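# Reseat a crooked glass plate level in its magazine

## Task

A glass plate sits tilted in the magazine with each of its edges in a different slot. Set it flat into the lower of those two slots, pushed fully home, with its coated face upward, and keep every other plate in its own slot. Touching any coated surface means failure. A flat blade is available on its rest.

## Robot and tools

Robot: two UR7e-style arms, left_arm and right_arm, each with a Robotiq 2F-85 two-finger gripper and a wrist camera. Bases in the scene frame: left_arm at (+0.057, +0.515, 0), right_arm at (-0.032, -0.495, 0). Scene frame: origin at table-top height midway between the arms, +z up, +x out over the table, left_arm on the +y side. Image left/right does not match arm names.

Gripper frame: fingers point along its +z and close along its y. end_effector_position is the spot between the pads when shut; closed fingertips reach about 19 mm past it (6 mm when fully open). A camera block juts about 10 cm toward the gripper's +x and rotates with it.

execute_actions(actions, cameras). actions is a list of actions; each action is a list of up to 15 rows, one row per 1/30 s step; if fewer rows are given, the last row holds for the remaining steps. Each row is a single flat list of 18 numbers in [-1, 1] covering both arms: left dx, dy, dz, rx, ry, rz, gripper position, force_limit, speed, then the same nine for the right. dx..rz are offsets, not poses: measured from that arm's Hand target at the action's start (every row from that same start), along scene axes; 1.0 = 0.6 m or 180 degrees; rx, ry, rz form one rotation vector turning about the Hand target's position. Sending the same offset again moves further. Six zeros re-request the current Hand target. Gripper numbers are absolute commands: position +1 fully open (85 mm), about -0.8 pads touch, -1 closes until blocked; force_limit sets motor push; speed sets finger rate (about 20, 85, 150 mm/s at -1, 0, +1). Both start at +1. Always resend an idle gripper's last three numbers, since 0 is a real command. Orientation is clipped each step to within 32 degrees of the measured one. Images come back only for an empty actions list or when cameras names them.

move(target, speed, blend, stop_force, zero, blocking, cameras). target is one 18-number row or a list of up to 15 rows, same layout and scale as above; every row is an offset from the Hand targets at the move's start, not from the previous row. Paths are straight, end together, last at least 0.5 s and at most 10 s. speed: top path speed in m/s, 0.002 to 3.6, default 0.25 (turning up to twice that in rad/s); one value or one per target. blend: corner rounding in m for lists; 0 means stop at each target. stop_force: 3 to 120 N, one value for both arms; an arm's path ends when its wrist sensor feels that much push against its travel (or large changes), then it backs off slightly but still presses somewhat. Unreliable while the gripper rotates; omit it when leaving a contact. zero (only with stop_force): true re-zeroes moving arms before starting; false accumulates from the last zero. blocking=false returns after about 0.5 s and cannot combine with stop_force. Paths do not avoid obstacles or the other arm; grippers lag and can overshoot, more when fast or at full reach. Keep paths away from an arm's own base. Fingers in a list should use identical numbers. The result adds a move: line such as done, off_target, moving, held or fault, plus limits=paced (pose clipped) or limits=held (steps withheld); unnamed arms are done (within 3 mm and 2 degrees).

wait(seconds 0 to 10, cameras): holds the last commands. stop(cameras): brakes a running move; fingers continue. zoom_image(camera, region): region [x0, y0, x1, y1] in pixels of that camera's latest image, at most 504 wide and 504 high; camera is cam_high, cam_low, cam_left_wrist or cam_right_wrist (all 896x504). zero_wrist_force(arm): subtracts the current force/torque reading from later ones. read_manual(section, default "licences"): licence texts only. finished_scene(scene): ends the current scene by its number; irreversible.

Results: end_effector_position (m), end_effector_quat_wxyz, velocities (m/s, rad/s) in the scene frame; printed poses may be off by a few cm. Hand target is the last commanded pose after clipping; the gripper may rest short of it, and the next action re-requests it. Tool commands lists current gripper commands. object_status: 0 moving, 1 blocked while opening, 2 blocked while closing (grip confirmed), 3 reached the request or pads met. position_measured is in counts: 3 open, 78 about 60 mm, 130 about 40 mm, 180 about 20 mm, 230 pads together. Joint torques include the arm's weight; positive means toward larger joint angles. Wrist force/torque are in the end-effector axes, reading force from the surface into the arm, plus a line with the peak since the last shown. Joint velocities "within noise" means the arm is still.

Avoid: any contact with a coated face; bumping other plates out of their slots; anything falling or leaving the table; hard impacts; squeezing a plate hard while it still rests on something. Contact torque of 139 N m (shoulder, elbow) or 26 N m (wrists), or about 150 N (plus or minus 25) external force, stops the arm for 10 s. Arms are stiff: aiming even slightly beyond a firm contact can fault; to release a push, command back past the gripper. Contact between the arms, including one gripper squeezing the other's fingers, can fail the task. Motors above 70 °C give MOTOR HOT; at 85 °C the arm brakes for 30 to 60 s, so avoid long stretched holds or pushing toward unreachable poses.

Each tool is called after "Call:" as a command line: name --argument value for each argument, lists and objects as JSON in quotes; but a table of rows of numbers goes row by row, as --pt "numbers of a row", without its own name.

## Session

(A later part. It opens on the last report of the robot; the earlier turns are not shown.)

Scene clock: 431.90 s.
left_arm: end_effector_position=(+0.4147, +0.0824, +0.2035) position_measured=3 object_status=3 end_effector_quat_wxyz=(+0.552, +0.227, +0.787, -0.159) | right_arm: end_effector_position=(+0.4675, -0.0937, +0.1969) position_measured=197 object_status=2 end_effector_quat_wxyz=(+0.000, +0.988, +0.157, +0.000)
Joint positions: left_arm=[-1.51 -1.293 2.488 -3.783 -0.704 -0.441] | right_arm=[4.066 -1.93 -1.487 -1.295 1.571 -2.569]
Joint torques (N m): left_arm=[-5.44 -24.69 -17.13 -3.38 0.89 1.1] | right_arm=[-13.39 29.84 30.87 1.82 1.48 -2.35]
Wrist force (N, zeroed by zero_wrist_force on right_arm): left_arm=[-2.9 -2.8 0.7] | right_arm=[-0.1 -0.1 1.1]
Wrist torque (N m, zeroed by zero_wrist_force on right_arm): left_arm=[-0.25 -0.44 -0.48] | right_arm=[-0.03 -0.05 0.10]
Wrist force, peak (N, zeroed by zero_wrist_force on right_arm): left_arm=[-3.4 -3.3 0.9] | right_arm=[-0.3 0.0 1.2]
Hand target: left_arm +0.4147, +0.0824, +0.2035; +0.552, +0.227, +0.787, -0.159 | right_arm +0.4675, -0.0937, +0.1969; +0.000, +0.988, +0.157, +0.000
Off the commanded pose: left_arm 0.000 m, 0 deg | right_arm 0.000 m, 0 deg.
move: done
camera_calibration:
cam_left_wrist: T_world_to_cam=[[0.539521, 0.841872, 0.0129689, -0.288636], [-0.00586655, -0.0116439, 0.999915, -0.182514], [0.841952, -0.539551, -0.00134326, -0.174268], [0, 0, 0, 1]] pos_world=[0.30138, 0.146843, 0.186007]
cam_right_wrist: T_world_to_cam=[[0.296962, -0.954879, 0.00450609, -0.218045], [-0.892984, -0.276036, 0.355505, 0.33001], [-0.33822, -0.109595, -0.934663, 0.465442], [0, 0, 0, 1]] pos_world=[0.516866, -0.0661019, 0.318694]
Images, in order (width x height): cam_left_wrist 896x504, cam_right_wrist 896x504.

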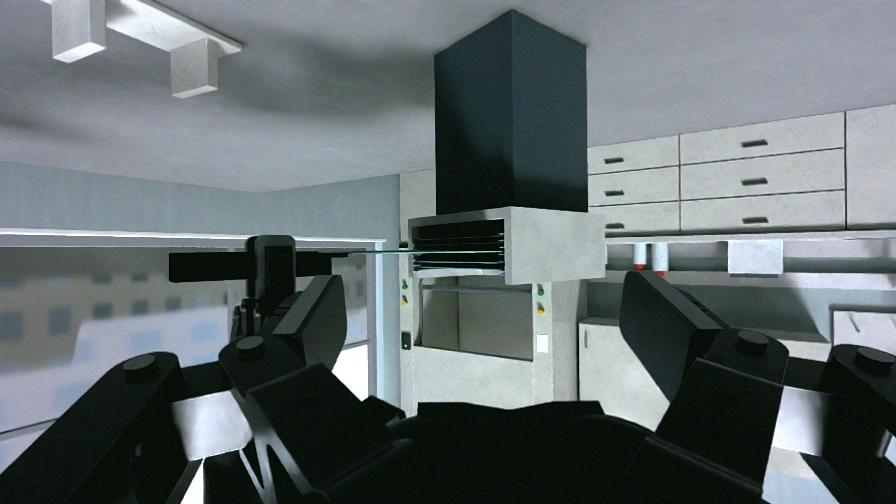

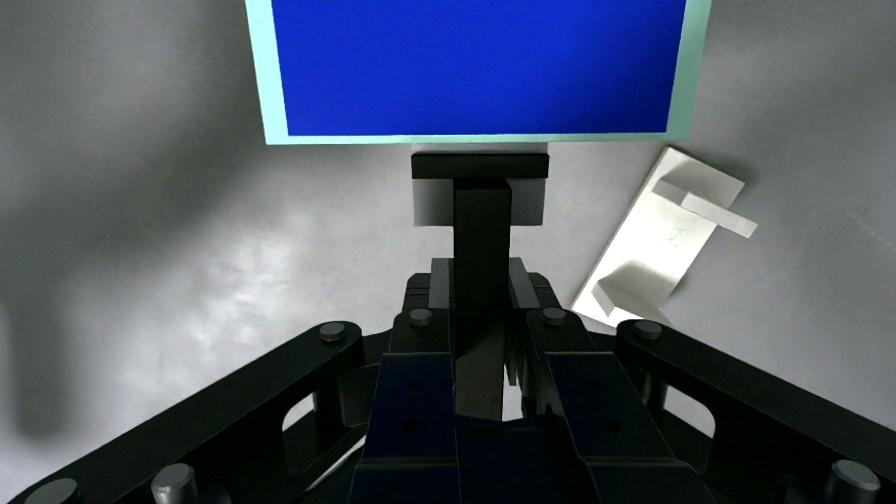

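Call:
move --target '[0,0,0,0,0,0,1,-1,0.5,0.07944,0.02517,0,0,0,0,-0.98,0.2,-1]' --speed 0.03 --stop_force 3 --cameras '["cam_left_wrist", "cam_right_wrist"]'

Call:
zoom_image --camera "cam_left_wrist" --region '[400, 215, 520, 285]'

Call:
zoom_image --camera "cam_left_wrist" --region '[460, 236, 510, 261]'

Call:
zoom_image --camera "cam_right_wrist" --region '[200, 0, 500, 180]'

Scene clock: 436.40 s.
left_arm: end_effector_position=(+0.4147, +0.0824, +0.2035) position_measured=3 object_status=3 end_effector_quat_wxyz=(+0.552, +0.227, +0.787, -0.159) | right_arm: end_effector_position=(+0.5151, -0.0786, +0.1969) position_measured=197 object_status=2 end_effector_quat_wxyz=(+0.000, +0.988, +0.157, +0.000)
Joint positions: left_arm=[-1.51 -1.293 2.488 -3.783 -0.704 -0.441] | right_arm=[4.025 -2.04 -1.327 -1.345 1.571 -2.61]
Joint torques (N m): left_arm=[-5.93 -24.19 -16.57 -3.33 0.88 0.92] | right_arm=[-13.02 35.6 31.5 1.74 2.3 -2.54]
Wrist force (N, zeroed by zero_wrist_force on right_arm): left_arm=[-3.1 -3.0 0.6] | right_arm=[-0.4 0.0 1.1]
Wrist torque (N m, zeroed by zero_wrist_force on right_arm): left_arm=[-0.26 -0.41 -0.48] | right_arm=[-0.01 -0.01 0.11]
Wrist force, peak (N, zeroed by zero_wrist_force on right_arm): left_arm=[-3.4 -3.3 0.6] | right_arm=[-0.2 -0.1 1.2]
Hand target: left_arm +0.4147, +0.0824, +0.2035; +0.552, +0.227, +0.787, -0.159 | right_arm +0.5151, -0.0786, +0.1969; +0.000, +0.988, +0.157, +0.000
Off the commanded pose: left_arm 0.000 m, 0 deg | right_arm 0.000 m, 0 deg.
move: done
camera_calibration:
cam_left_wrist: T_world_to_cam=[[0.539521, 0.841872, 0.0129689, -0.288636], [-0.00586655, -0.0116439, 0.999915, -0.182514], [0.841952, -0.539551, -0.00134326, -0.174268], [0, 0, 0, 1]] pos_world=[0.30138, 0.146843, 0.186007]
cam_right_wrist: T_world_to_cam=[[0.296962, -0.954879, 0.00450609, -0.217792], [-0.892984, -0.276036, 0.355505, 0.376773], [-0.33822, -0.109595, -0.934663, 0.48323], [0, 0, 0, 1]] pos_world=[0.564566, -0.0510019, 0.318694]
Images, in order (width x height): cam_left_wrist 896x504, cam_right_wrist 896x504.

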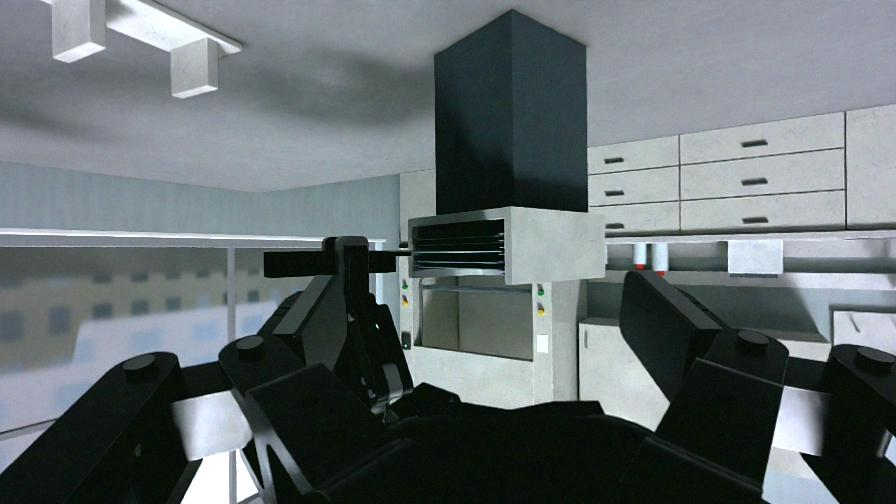

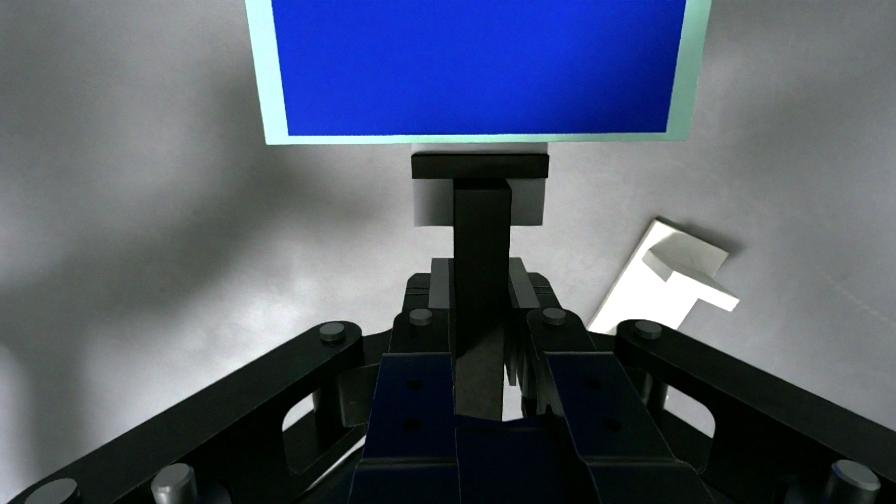

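Scaled by 4.200 from the camera's 896x504 image, which has a finer 1280x720 frame.

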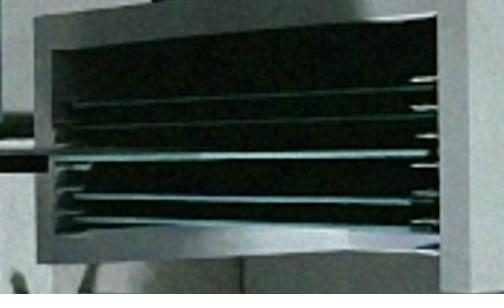

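Scaled by 10.080 from the camera's 896x504 image, which has a finer 1280x720 frame.

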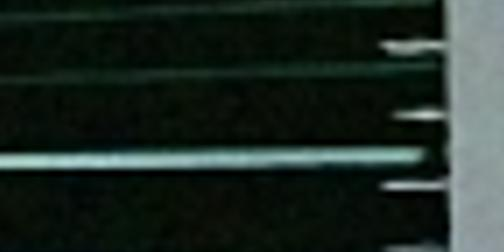

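Scaled by 1.680 from the camera's 896x504 image, which has a finer 1280x720 frame.

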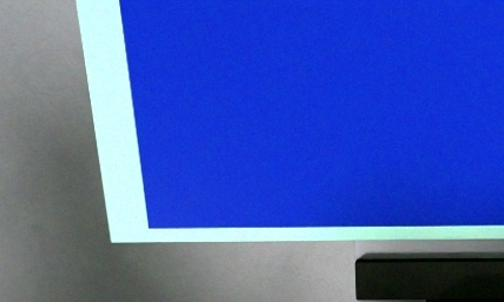

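Call:
move --target '[0,0,0,0,0,0,1,-1,0.5,0.07467,0.02366,0,0,0,0,-0.98,0.2,-1]' --speed 0.03 --stop_force 3 --cameras '["cam_left_wrist", "cam_right_wrist"]'

Call:
zoom_image --camera "cam_left_wrist" --region '[400, 215, 520, 285]'

Call:
zoom_image --camera "cam_left_wrist" --region '[460, 236, 510, 261]'

Call:
zoom_image --camera "cam_right_wrist" --region '[120, 60, 420, 240]'

Call:
zoom_image --camera "cam_right_wrist" --region '[540, 60, 840, 240]'

Scene clock: 440.67 s.
left_arm: end_effector_position=(+0.4147, +0.0824, +0.2035) position_measured=3 object_status=3 end_effector_quat_wxyz=(+0.552, +0.227, +0.787, -0.159) | right_arm: end_effector_position=(+0.5599, -0.0644, +0.1969) position_measured=197 object_status=2 end_effector_quat_wxyz=(+0.000, +0.988, +0.157, +0.000)
Joint positions: left_arm=[-1.51 -1.293 2.488 -3.783 -0.704 -0.441] | right_arm=[3.991 -2.151 -1.156 -1.406 1.571 -2.644]
Joint torques (N m): left_arm=[-5.38 -24.12 -17.47 -3.43 0.66 1.04] | right_arm=[-14.19 39.42 31.52 1.84 2.14 -2.53]
Wrist force (N, zeroed by zero_wrist_force on right_arm): left_arm=[-3.3 -2.8 0.4] | right_arm=[-0.2 -0.2 1.0]
Wrist torque (N m, zeroed by zero_wrist_force on right_arm): left_arm=[-0.24 -0.38 -0.48] | right_arm=[-0.04 -0.04 0.10]
Wrist force, peak (N, zeroed by zero_wrist_force on right_arm): left_arm=[-3.6 -3.1 0.7] | right_arm=[0.3 0.1 1.3]
Hand target: left_arm +0.4147, +0.0824, +0.2035; +0.552, +0.227, +0.787, -0.159 | right_arm +0.5599, -0.0644, +0.1969; +0.000, +0.988, +0.157, +0.000
Off the commanded pose: left_arm 0.000 m, 0 deg | right_arm 0.000 m, 0 deg.
move: done
camera_calibration:
cam_left_wrist: T_world_to_cam=[[0.539521, 0.841872, 0.0129689, -0.288636], [-0.00586655, -0.0116439, 0.999915, -0.182514], [0.841952, -0.539551, -0.00134326, -0.174268], [0, 0, 0, 1]] pos_world=[0.30138, 0.146843, 0.186007]
cam_right_wrist: T_world_to_cam=[[0.296962, -0.954879, 0.00450609, -0.217536], [-0.892984, -0.276036, 0.355505, 0.420699], [-0.33822, -0.109595, -0.934663, 0.499938], [0, 0, 0, 1]] pos_world=[0.609366, -0.0368019, 0.318694]
Images, in order (width x height): cam_left_wrist 896x504, cam_right_wrist 896x504.

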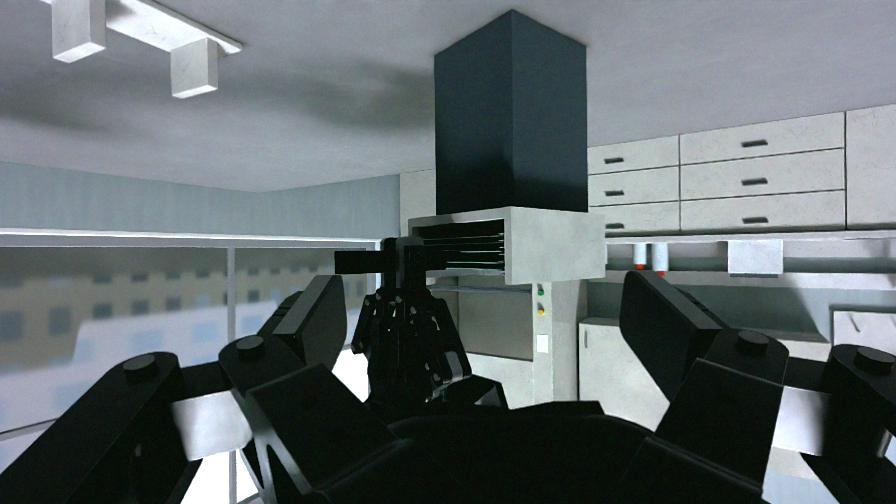

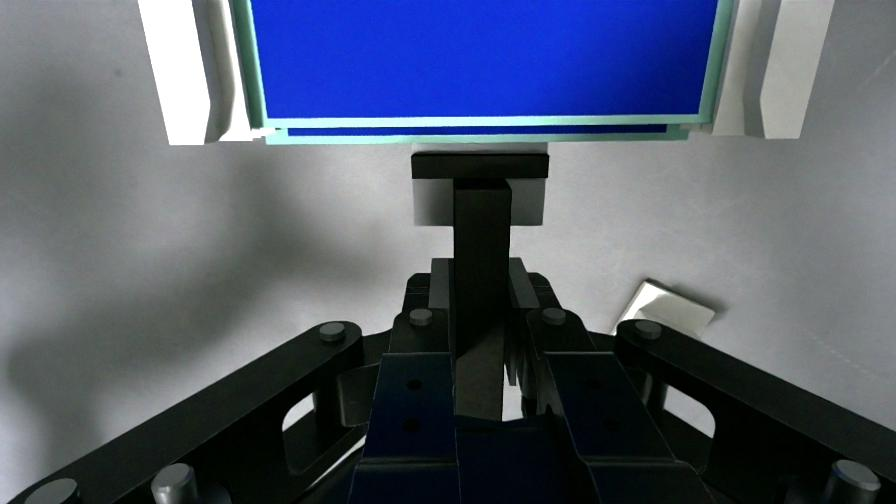

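Scaled by 4.200 from the camera's 896x504 image, which has a finer 1280x720 frame.

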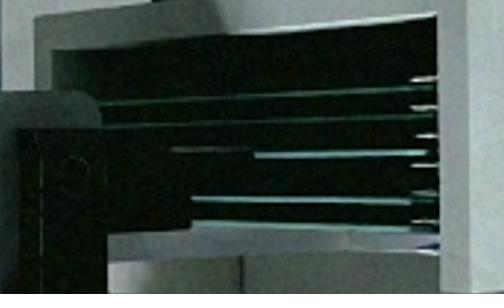

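Scaled by 10.080 from the camera's 896x504 image, which has a finer 1280x720 frame.

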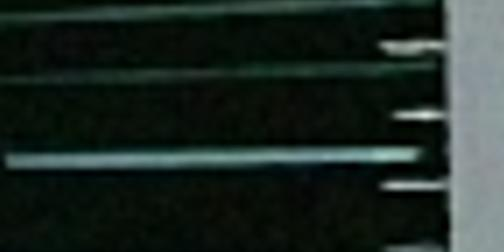

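Scaled by 1.680 from the camera's 896x504 image, which has a finer 1280x720 frame.

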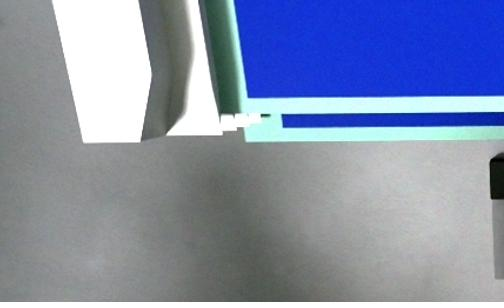

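Scaled by 1.680 from the camera's 896x504 image, which has a finer 1280x720 frame.

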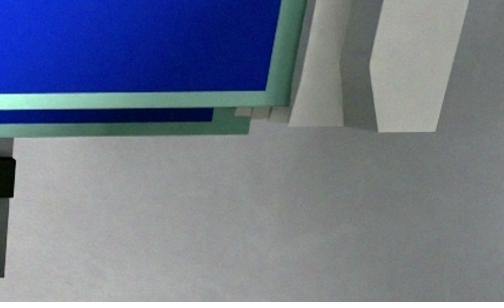

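Call:
move --target '[0,0,0,0,0,0,1,-1,0.5,0.00794,0.00252,0,0,0,0,-0.98,0.2,-1]' --speed 0.02 --stop_force 3 --cameras '["cam_left_wrist", "cam_right_wrist"]'

Call:
zoom_image --camera "cam_left_wrist" --region '[430, 230, 510, 270]'

Call:
zoom_image --camera "cam_right_wrist" --region '[400, 100, 560, 180]'

Scene clock: 446.83 s.
left_arm: end_effector_position=(+0.4147, +0.0824, +0.2035) position_measured=3 object_status=3 end_effector_quat_wxyz=(+0.552, +0.227, +0.787, -0.159) | right_arm: end_effector_position=(+0.5647, -0.0629, +0.1969) position_measured=197 object_status=2 end_effector_quat_wxyz=(+0.000, +0.988, +0.157, +0.000)
Joint positions: left_arm=[-1.51 -1.293 2.488 -3.783 -0.704 -0.441] | right_arm=[3.988 -2.163 -1.136 -1.413 1.571 -2.647]
Joint torques (N m): left_arm=[-5.25 -24.41 -16.21 -3.32 0.63 1.15] | right_arm=[-13.76 40.45 32.21 1.89 1.91 -2.71]
Wrist force (N, zeroed by zero_wrist_force on right_arm): left_arm=[-3.0 -2.8 0.5] | right_arm=[-0.2 0.0 1.4]
Wrist torque (N m, zeroed by zero_wrist_force on right_arm): left_arm=[-0.24 -0.42 -0.48] | right_arm=[0.00 -0.03 0.10]
Wrist force, peak (N, zeroed by zero_wrist_force on right_arm): left_arm=[-3.5 -3.2 0.5] | right_arm=[-0.5 -0.4 1.3]
Hand target: left_arm +0.4147, +0.0824, +0.2035; +0.552, +0.227, +0.787, -0.159 | right_arm +0.5647, -0.0629, +0.1969; +0.000, +0.988, +0.157, +0.000
Off the commanded pose: left_arm 0.000 m, 0 deg | right_arm 0.000 m, 0 deg.
move: done
camera_calibration:
cam_left_wrist: T_world_to_cam=[[0.539521, 0.841872, 0.0129689, -0.288636], [-0.00586655, -0.0116439, 0.999915, -0.182514], [0.841952, -0.539551, -0.00134326, -0.174268], [0, 0, 0, 1]] pos_world=[0.30138, 0.146843, 0.186007]
cam_right_wrist: T_world_to_cam=[[0.296962, -0.954879, 0.00450609, -0.217529], [-0.892984, -0.276036, 0.355505, 0.425399], [-0.33822, -0.109595, -0.934663, 0.501726], [0, 0, 0, 1]] pos_world=[0.614166, -0.0353019, 0.318694]
Images, in order (width x height): cam_left_wrist 896x504, cam_right_wrist 896x504.

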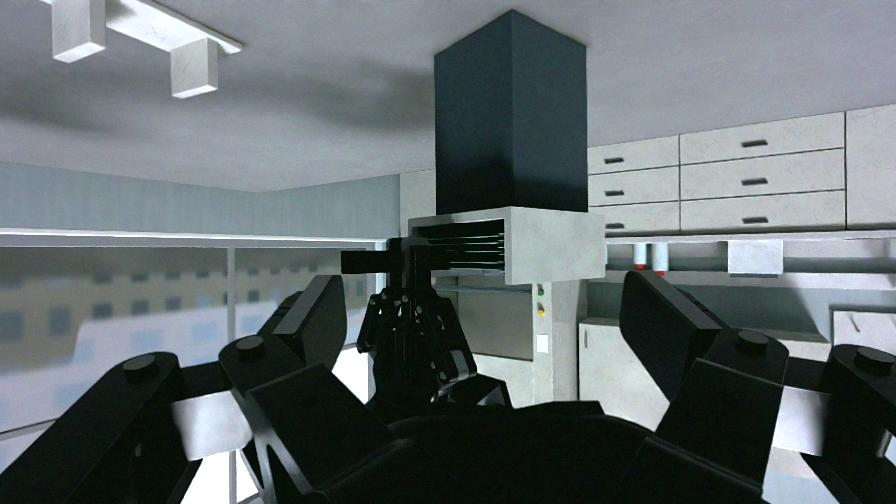

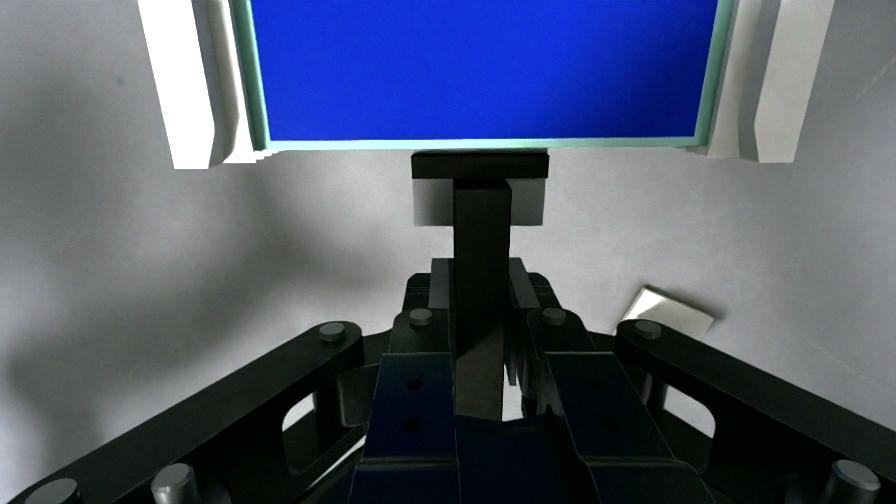

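Scaled by 6.300 from the camera's 896x504 image, which has a finer 1280x720 frame.

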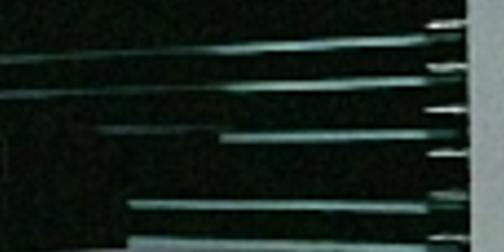

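Scaled by 3.150 from the camera's 896x504 image, which has a finer 1280x720 frame.

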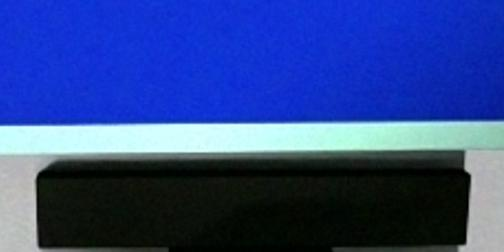

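Call:
move --target '[0,0,0,0,0,0,1,-1,0.5,0.00572,0.00181,0,0,0,0,-0.98,0.2,-1]' --speed 0.002 --stop_force 3 --cameras '["cam_left_wrist", "cam_right_wrist"]'

Call:
zoom_image --camera "cam_left_wrist" --region '[430, 230, 510, 270]'

Call:
zoom_image --camera "cam_right_wrist" --region '[400, 100, 560, 180]'

Scene clock: 452.70 s.
left_arm: end_effector_position=(+0.4147, +0.0824, +0.2035) position_measured=3 object_status=3 end_effector_quat_wxyz=(+0.552, +0.227, +0.787, -0.159) | right_arm: end_effector_position=(+0.5681, -0.0618, +0.1969) position_measured=197 object_status=2 end_effector_quat_wxyz=(+0.000, +0.988, +0.157, +0.000)
Joint positions: left_arm=[-1.51 -1.293 2.488 -3.783 -0.704 -0.441] | right_arm=[3.986 -2.172 -1.121 -1.419 1.571 -2.65]
Joint torques (N m): left_arm=[-4.51 -22.95 -17.14 -3.32 0.46 1.17] | right_arm=[-13.82 39.82 31.02 1.77 2.24 -2.43]
Wrist force (N, zeroed by zero_wrist_force on right_arm): left_arm=[-3.5 -3.0 0.5] | right_arm=[-0.4 0.2 0.9]
Wrist torque (N m, zeroed by zero_wrist_force on right_arm): left_arm=[-0.26 -0.35 -0.48] | right_arm=[0.03 -0.01 0.10]
Wrist force, peak (N, zeroed by zero_wrist_force on right_arm): left_arm=[-3.6 -3.1 0.5] | right_arm=[-0.7 0.3 1.1]
Hand target: left_arm +0.4147, +0.0824, +0.2035; +0.552, +0.227, +0.787, -0.159 | right_arm +0.5681, -0.0618, +0.1969; +0.000, +0.988, +0.157, +0.000
Off the commanded pose: left_arm 0.000 m, 0 deg | right_arm 0.000 m, 0 deg.
move: done
camera_calibration:
cam_left_wrist: T_world_to_cam=[[0.539521, 0.841872, 0.0129689, -0.288636], [-0.00586655, -0.0116439, 0.999915, -0.182514], [0.841952, -0.539551, -0.00134326, -0.174268], [0, 0, 0, 1]] pos_world=[0.30138, 0.146843, 0.186007]
cam_right_wrist: T_world_to_cam=[[0.296962, -0.954879, 0.00450609, -0.217489], [-0.892984, -0.276036, 0.355505, 0.428739], [-0.33822, -0.109595, -0.934663, 0.502997], [0, 0, 0, 1]] pos_world=[0.617566, -0.0342019, 0.318694]
Images, in order (width x height): cam_left_wrist 896x504, cam_right_wrist 896x504.

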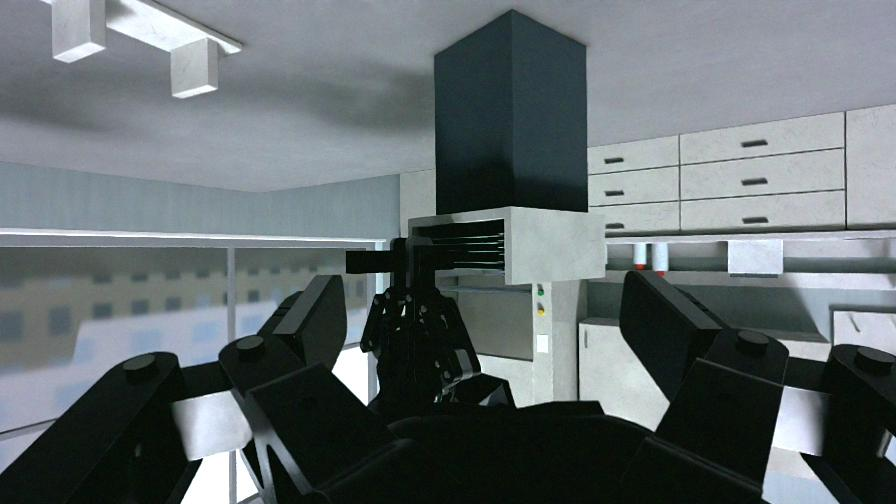

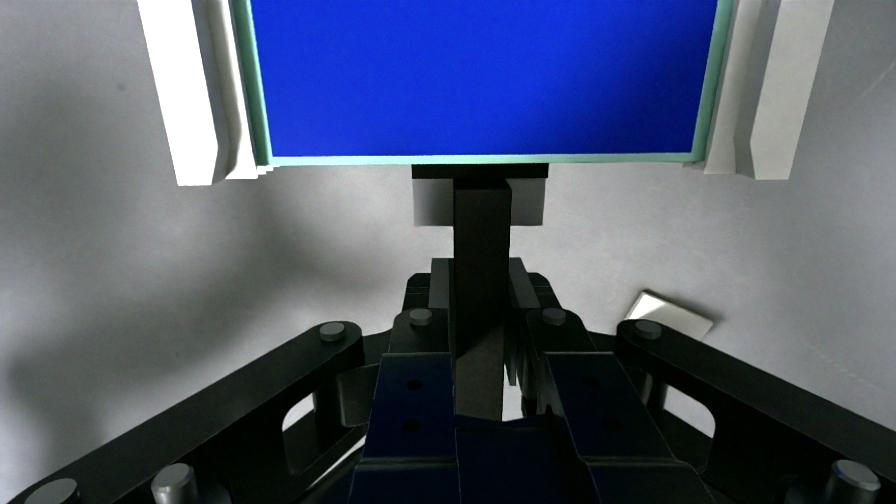

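Scaled by 6.300 from the camera's 896x504 image, which has a finer 1280x720 frame.

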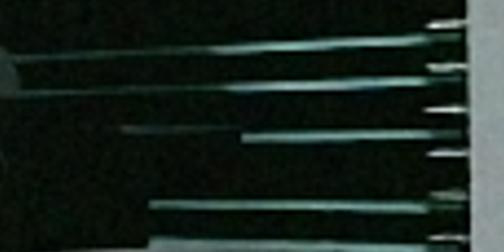

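Scaled by 3.150 from the camera's 896x504 image, which has a finer 1280x720 frame.

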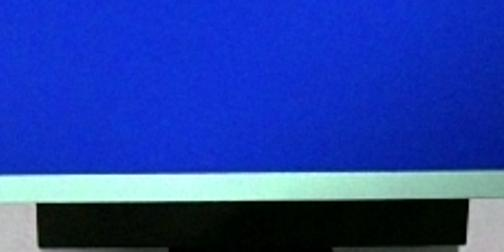

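Call:
move --target '[0,0,0,0,0,0,1,-1,0.5,0.00238,0.000755,0,0,0,0,-0.98,0.2,-1]' --speed 0.002 --stop_force 3 --cameras '["cam_left_wrist", "cam_right_wrist"]'

Call:
zoom_image --camera "cam_left_wrist" --region '[430, 230, 510, 270]'

Call:
zoom_image --camera "cam_right_wrist" --region '[180, 120, 340, 200]'

Scene clock: 457.33 s.
left_arm: end_effector_position=(+0.4147, +0.0824, +0.2035) position_measured=3 object_status=3 end_effector_quat_wxyz=(+0.552, +0.227, +0.787, -0.159) | right_arm: end_effector_position=(+0.5686, -0.0617, +0.1969) position_measured=197 object_status=2 end_effector_quat_wxyz=(+0.000, +0.988, +0.157, +0.000)
Joint positions: left_arm=[-1.51 -1.293 2.488 -3.783 -0.704 -0.441] | right_arm=[3.985 -2.173 -1.119 -1.419 1.571 -2.65]
Joint torques (N m): left_arm=[-3.5 -22.84 -16.88 -3.28 0.48 0.91] | right_arm=[2.02 67.68 18.29 4.54 -0.5 1.28]
Wrist force (N, zeroed by zero_wrist_force on right_arm): left_arm=[-3.4 -2.9 0.7] | right_arm=[-3.4 0.3 0.9]
Wrist torque (N m, zeroed by zero_wrist_force on right_arm): left_arm=[-0.25 -0.38 -0.49] | right_arm=[0.02 0.04 0.06]
Wrist force, peak (N, zeroed by zero_wrist_force on right_arm): left_arm=[-3.6 -3.2 0.4] | right_arm=[-6.3 1.2 0.8]
Hand target: left_arm +0.4147, +0.0824, +0.2035; +0.552, +0.227, +0.787, -0.159 | right_arm +0.5686, -0.0616, +0.1969; +0.000, +0.988, +0.157, +0.000 (not the last commanded pose)
Off the commanded pose: left_arm 0.000 m, 0 deg | right_arm 0.001 m, 0 deg.
move: contact (right_arm)
camera_calibration:
cam_left_wrist: T_world_to_cam=[[0.539521, 0.841872, 0.0129689, -0.288636], [-0.00586655, -0.0116439, 0.999915, -0.182514], [0.841952, -0.539551, -0.00134326, -0.174268], [0, 0, 0, 1]] pos_world=[0.30138, 0.146843, 0.186007]
cam_right_wrist: T_world_to_cam=[[0.296962, -0.954879, 0.00450609, -0.217542], [-0.892984, -0.276036, 0.355505, 0.429213], [-0.33822, -0.109595, -0.934663, 0.503177], [0, 0, 0, 1]] pos_world=[0.618066, -0.0341019, 0.318694]
Images, in order (width x height): cam_left_wrist 896x504, cam_right_wrist 896x504.

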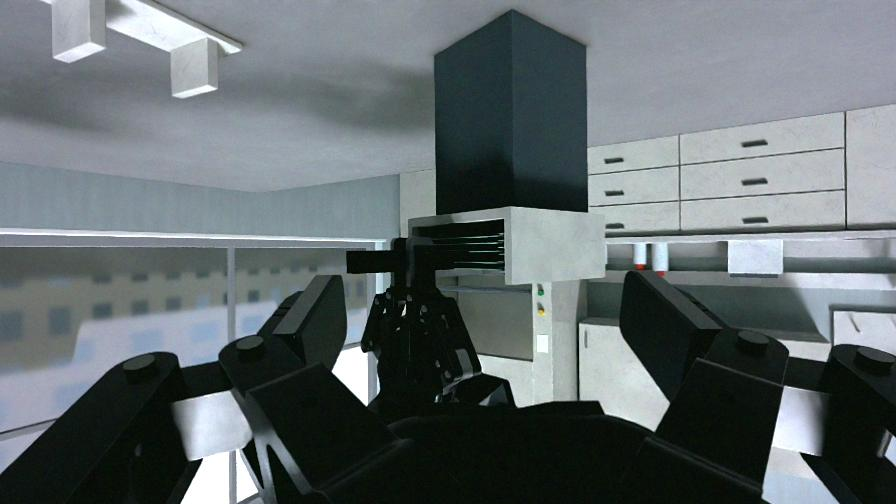

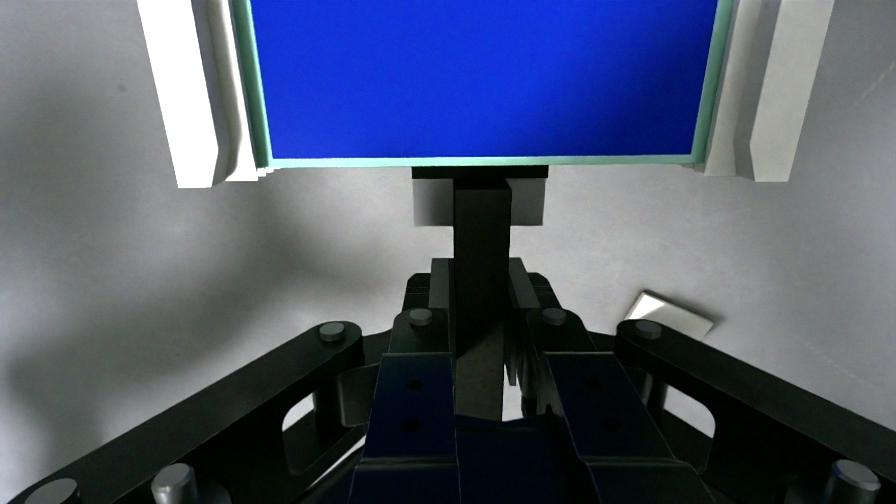

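Scaled by 6.300 from the camera's 896x504 image, which has a finer 1280x720 frame.

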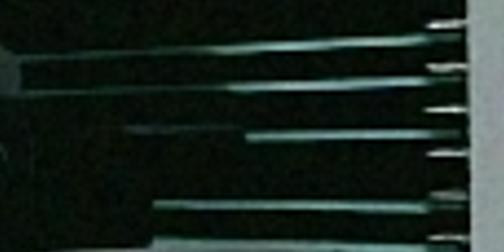

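Scaled by 3.150 from the camera's 896x504 image, which has a finer 1280x720 frame.

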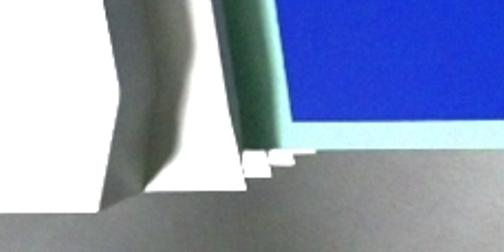

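Call:
move --target '[0,0,0,0,0,0,1,-1,0.5,-0.00127,-0.0004,0,0,0,0,-0.98,0.2,-1]' --speed 0.01 --cameras '[]'

Call:
move --target '[0,0,0,0,0,0,1,-1,0.5,0,0,-0.004,0,0,0,-0.98,0.2,-1]' --speed 0.008 --stop_force 3 --cameras '["cam_left_wrist", "cam_right_wrist"]'

Call:
zoom_image --camera "cam_left_wrist" --region '[430, 230, 510, 270]'

Call:
zoom_image --camera "cam_left_wrist" --region '[470, 236, 510, 261]'

Call:
zoom_image --camera "cam_left_wrist" --region '[440, 236, 480, 261]'

Scene clock: 460.70 s.
left_arm: end_effector_position=(+0.4147, +0.0824, +0.2035) position_measured=3 object_status=3 end_effector_quat_wxyz=(+0.552, +0.227, +0.787, -0.159) | right_arm: end_effector_position=(+0.5679, -0.0619, +0.1969) position_measured=197 object_status=2 end_effector_quat_wxyz=(+0.000, +0.988, +0.157, +0.000)
Joint positions: left_arm=[-1.51 -1.293 2.488 -3.783 -0.704 -0.441] | right_arm=[3.986 -2.171 -1.122 -1.418 1.571 -2.649]
Joint torques (N m): left_arm=[-3.57 -23.3 -15.35 -3.4 0.44 1.02] | right_arm=[12.38 69.11 19.27 4.74 -1.86 2.49]
Wrist force (N, zeroed by zero_wrist_force on right_arm): left_arm=[-3.1 -2.8 0.6] | right_arm=[0.1 -0.1 1.0]
Wrist torque (N m, zeroed by zero_wrist_force on right_arm): left_arm=[-0.23 -0.41 -0.47] | right_arm=[-0.01 -0.08 0.08]
Wrist force, peak (N, zeroed by zero_wrist_force on right_arm): left_arm=[-3.6 -3.2 0.6] | right_arm=[-3.8 0.1 1.1]
Hand target: left_arm +0.4147, +0.0824, +0.2035; +0.552, +0.227, +0.787, -0.159 | right_arm +0.5678, -0.0619, +0.1969; +0.000, +0.988, +0.157, +0.000
Off the commanded pose: left_arm 0.000 m, 0 deg | right_arm 0.000 m, 0 deg.
move: done
No camera images: "cameras" was empty.

Scene clock: 462.10 s.
left_arm: end_effector_position=(+0.4147, +0.0824, +0.2035) position_measured=3 object_status=3 end_effector_quat_wxyz=(+0.552, +0.227, +0.787, -0.159) | right_arm: end_effector_position=(+0.5678, -0.0619, +0.1945) position_measured=197 object_status=2 end_effector_quat_wxyz=(+0.000, +0.988, +0.157, +0.000)
Joint positions: left_arm=[-1.51 -1.293 2.488 -3.783 -0.704 -0.441] | right_arm=[3.986 -2.172 -1.127 -1.413 1.571 -2.649]
Joint torques (N m): left_arm=[-3.63 -23 -17.44 -3.44 0.39 1] | right_arm=[11.64 39.97 18.33 4.46 -1.43 2.29]
Wrist force (N, zeroed by zero_wrist_force on right_arm): left_arm=[-3.5 -2.9 0.6] | right_arm=[-0.2 -0.5 0.4]
Wrist torque (N m, zeroed by zero_wrist_force on right_arm): left_arm=[-0.25 -0.35 -0.48] | right_arm=[-0.07 -0.01 0.08]
Wrist force, peak (N, zeroed by zero_wrist_force on right_arm): left_arm=[-3.4 -3.2 0.6] | right_arm=[-0.2 0.0 1.2]
Hand target: left_arm +0.4147, +0.0824, +0.2035; +0.552, +0.227, +0.787, -0.159 | right_arm +0.5678, -0.0619, +0.1945; +0.000, +0.988, +0.157, +0.000
Off the commanded pose: left_arm 0.000 m, 0 deg | right_arm 0.000 m, 0 deg.
move: done
camera_calibration:
cam_left_wrist: T_world_to_cam=[[0.539521, 0.841872, 0.0129689, -0.288636], [-0.00586655, -0.0116439, 0.999915, -0.182514], [0.841952, -0.539551, -0.00134326, -0.174268], [0, 0, 0, 1]] pos_world=[0.30138, 0.146843, 0.186007]
cam_right_wrist: T_world_to_cam=[[0.296962, -0.954879, 0.00450609, -0.217484], [-0.892984, -0.276036, 0.355505, 0.429296], [-0.33822, -0.109595, -0.934663, 0.500641], [0, 0, 0, 1]] pos_world=[0.617266, -0.0343019, 0.316294]
Images, in order (width x height): cam_left_wrist 896x504, cam_right_wrist 896x504.

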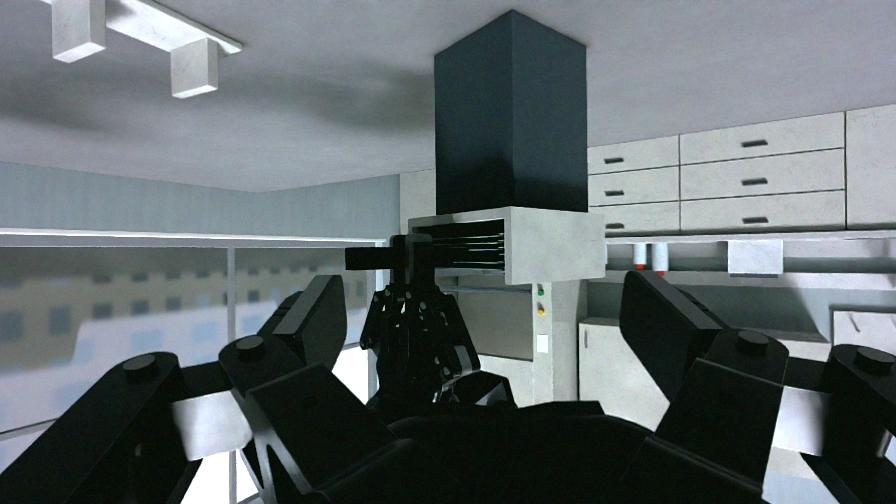

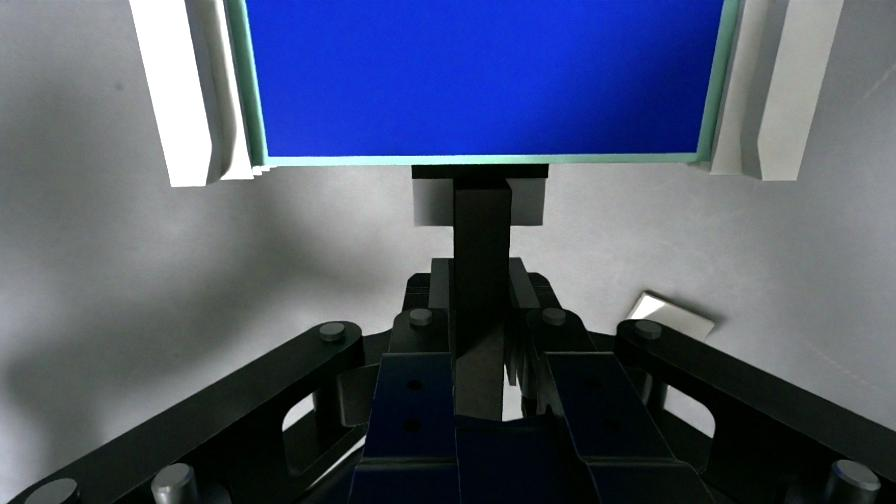

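Scaled by 6.300 from the camera's 896x504 image, which has a finer 1280x720 frame.

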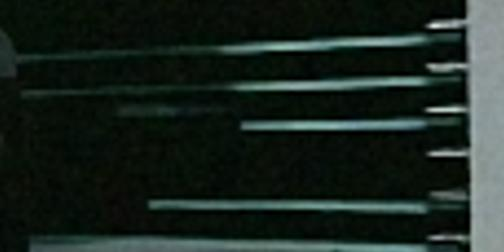

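Scaled by 12.600 from the camera's 896x504 image, which has a finer 1280x720 frame.

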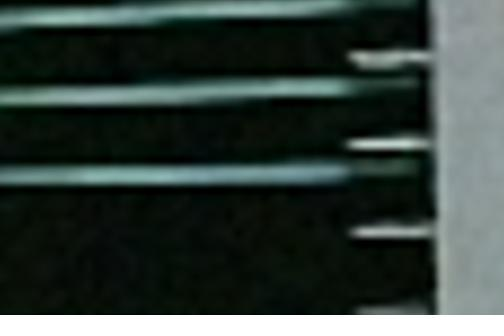

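Scaled by 12.600 from the camera's 896x504 image, which has a finer 1280x720 frame.

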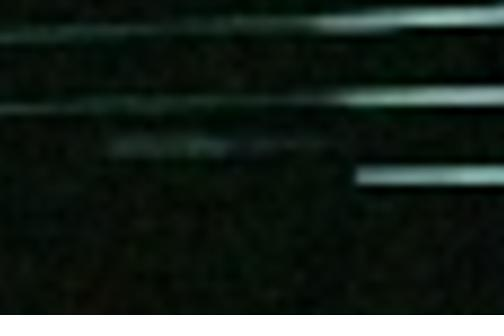

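Call:
move --target '[0,0,0,0,0,0,1,-1,0.5,-0.19861,-0.06293,0,0,0,0,-0.98,0.2,-1]' --speed 0.06 --cameras '["cam_left_wrist", "cam_right_wrist"]'

Call:
zoom_image --camera "cam_left_wrist" --region '[400, 215, 520, 285]'

Call:
zoom_image --camera "cam_left_wrist" --region '[400, 232, 450, 262]'

Scene clock: 466.77 s.
left_arm: end_effector_position=(+0.4147, +0.0824, +0.2035) position_measured=3 object_status=3 end_effector_quat_wxyz=(+0.552, +0.227, +0.787, -0.159) | right_arm: end_effector_position=(+0.4488, -0.0996, +0.1945) position_measured=197 object_status=2 end_effector_quat_wxyz=(+0.000, +0.988, +0.157, +0.000)
Joint positions: left_arm=[-1.51 -1.293 2.488 -3.783 -0.704 -0.441] | right_arm=[4.083 -1.889 -1.549 -1.273 1.571 -2.552]
Joint torques (N m): left_arm=[-3.99 -23.58 -16.22 -3.32 0.47 1.02] | right_arm=[12.49 52.5 15.68 4.35 -2.12 2.49]
Wrist force (N, zeroed by zero_wrist_force on right_arm): left_arm=[-3.2 -3.0 0.6] | right_arm=[-0.2 0.3 0.5]
Wrist torque (N m, zeroed by zero_wrist_force on right_arm): left_arm=[-0.26 -0.40 -0.49] | right_arm=[0.03 -0.01 0.01]
Wrist force, peak (N, zeroed by zero_wrist_force on right_arm): left_arm=[-3.5 -3.1 1.0] | right_arm=[0.3 0.0 1.4]
Hand target: left_arm +0.4147, +0.0824, +0.2035; +0.552, +0.227, +0.787, -0.159 | right_arm +0.4487, -0.0996, +0.1945; +0.000, +0.988, +0.157, +0.000
Off the commanded pose: left_arm 0.000 m, 0 deg | right_arm 0.000 m, 0 deg.
move: done
camera_calibration:
cam_left_wrist: T_world_to_cam=[[0.539521, 0.841872, 0.0129689, -0.288636], [-0.00586655, -0.0116439, 0.999915, -0.182514], [0.841952, -0.539551, -0.00134326, -0.174268], [0, 0, 0, 1]] pos_world=[0.30138, 0.146843, 0.186007]
cam_right_wrist: T_world_to_cam=[[0.296953, -0.954882, 0.00447818, -0.218102], [-0.892954, -0.276026, 0.355589, 0.312495], [-0.338309, -0.109592, -0.934632, 0.456262], [0, 0, 0, 1]] pos_world=[0.498167, -0.0720018, 0.316294]
Images, in order (width x height): cam_left_wrist 896x504, cam_right_wrist 896x504.

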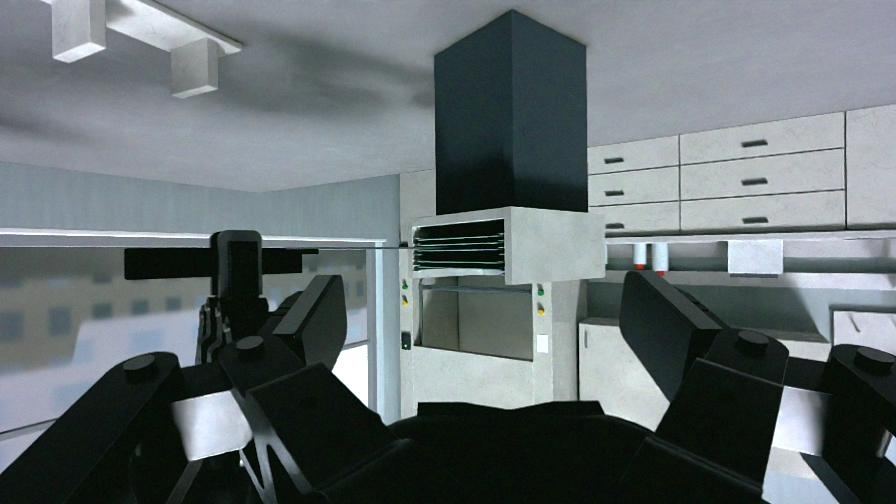

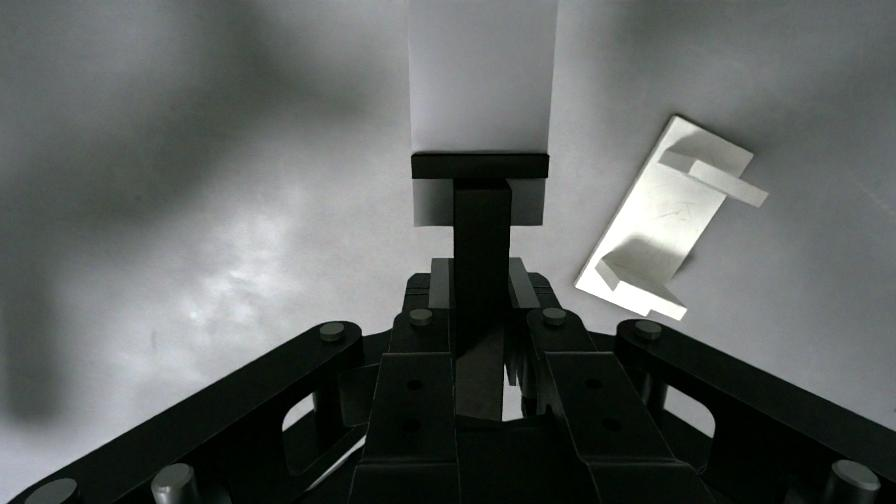

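Scaled by 4.200 from the camera's 896x504 image, which has a finer 1280x720 frame.

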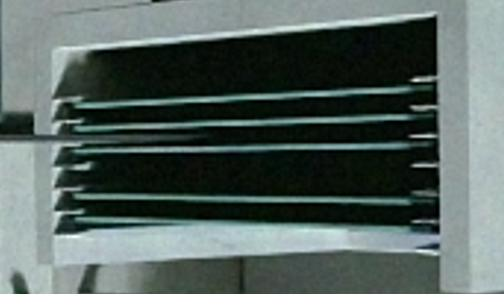

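Scaled by 10.080 from the camera's 896x504 image, which has a finer 1280x720 frame.

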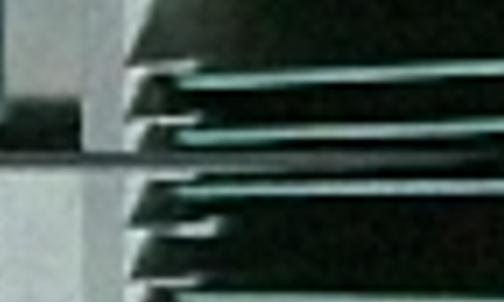

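Call:
move --pt "0 0 0 0 0 0 1 -1 0.5 -0.0475 -0.01517 0 0 0 0 -0.98 0.2 -1" --pt "0 0 0 0 0 0 1 -1 0.5 -0.1005 -0.21967 -0.1575 0 0 -0.13567 -0.98 0.2 -1" --speed '[0.15, 0.25]' --blend 0.01 --cameras '["cam_left_wrist", "cam_right_wrist"]'

Call:
zoom_image --camera "cam_left_wrist" --region '[400, 215, 520, 285]'

Scene clock: 472.53 s.
left_arm: end_effector_position=(+0.4147, +0.0824, +0.2035) position_measured=3 object_status=3 end_effector_quat_wxyz=(+0.552, +0.227, +0.787, -0.159) | right_arm: end_effector_position=(+0.3884, -0.2314, +0.1001) position_measured=197 object_status=2 end_effector_quat_wxyz=(+0.000, +0.998, -0.056, +0.000)
Joint positions: left_arm=[-1.51 -1.293 2.488 -3.783 -0.704 -0.441] | right_arm=[4.012 -1.707 -2.05 -0.955 1.57 -2.198]
Joint torques (N m): left_arm=[-3.01 -21.79 -16.1 -3.34 0.35 1.06] | right_arm=[-13.62 43.56 16.08 4.49 -2.08 2.18]
Wrist force (N, zeroed by zero_wrist_force on right_arm): left_arm=[-3.3 -2.7 0.6] | right_arm=[0.0 -0.4 0.8]
Wrist torque (N m, zeroed by zero_wrist_force on right_arm): left_arm=[-0.22 -0.38 -0.48] | right_arm=[-0.08 -0.02 0.01]
Wrist force, peak (N, zeroed by zero_wrist_force on right_arm): left_arm=[-3.6 -3.1 0.9] | right_arm=[-0.6 0.8 1.3]
Hand target: left_arm +0.4147, +0.0824, +0.2035; +0.552, +0.227, +0.787, -0.159 | right_arm +0.3884, -0.2314, +0.1000; +0.000, +0.998, -0.056, +0.000
Off the commanded pose: left_arm 0.000 m, 0 deg | right_arm 0.000 m, 0 deg.
move: done
camera_calibration:
cam_left_wrist: T_world_to_cam=[[0.539521, 0.841872, 0.0129689, -0.288636], [-0.00586655, -0.0116439, 0.999915, -0.182514], [0.841952, -0.539551, -0.00134326, -0.174268], [0, 0, 0, 1]] pos_world=[0.30138, 0.146843, 0.186007]
cam_right_wrist: T_world_to_cam=[[-0.124106, -0.992259, 0.00454911, -0.170709], [-0.927225, 0.117602, 0.355562, 0.360166], [-0.353344, 0.0399094, -0.934642, 0.373596], [0, 0, 0, 1]] pos_world=[0.444777, -0.226654, 0.221894]
Images, in order (width x height): cam_left_wrist 896x504, cam_right_wrist 896x504.

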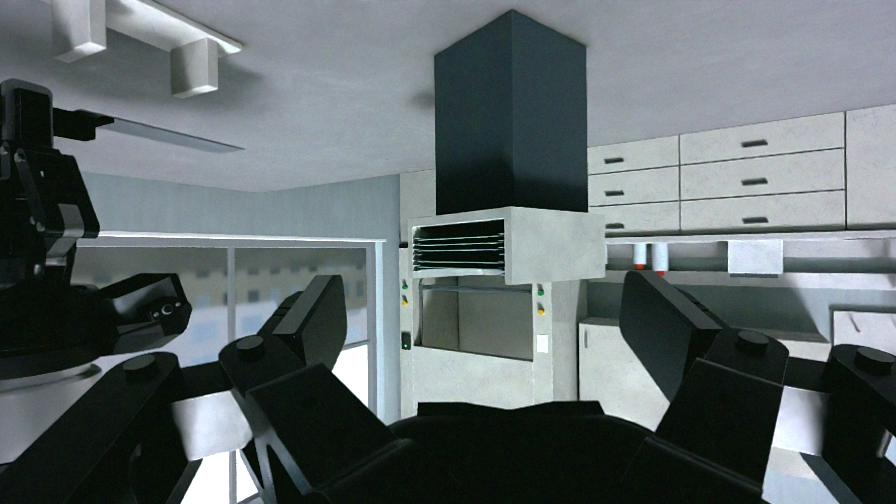

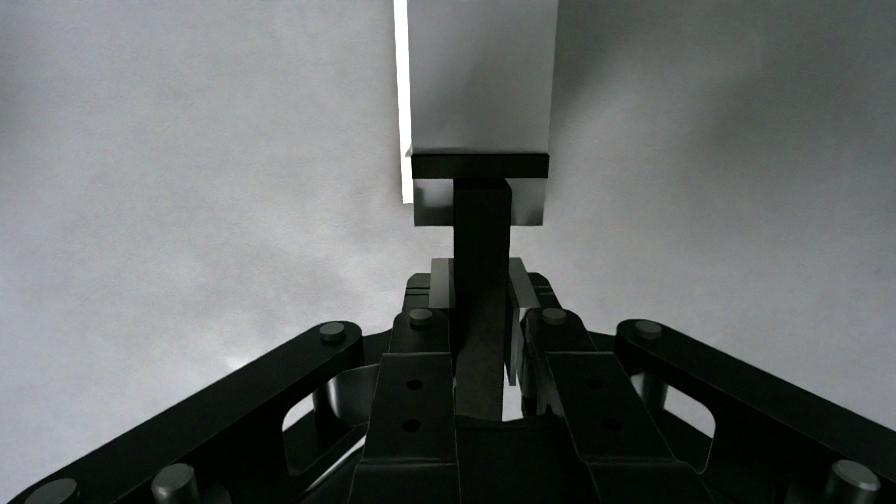

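Scaled by 4.200 from the camera's 896x504 image, which has a finer 1280x720 frame.

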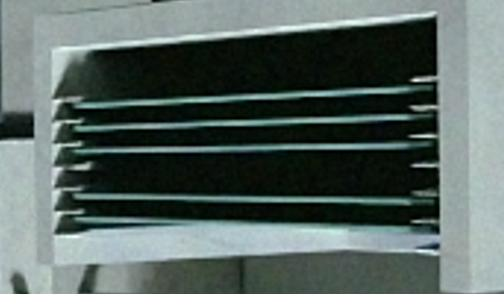

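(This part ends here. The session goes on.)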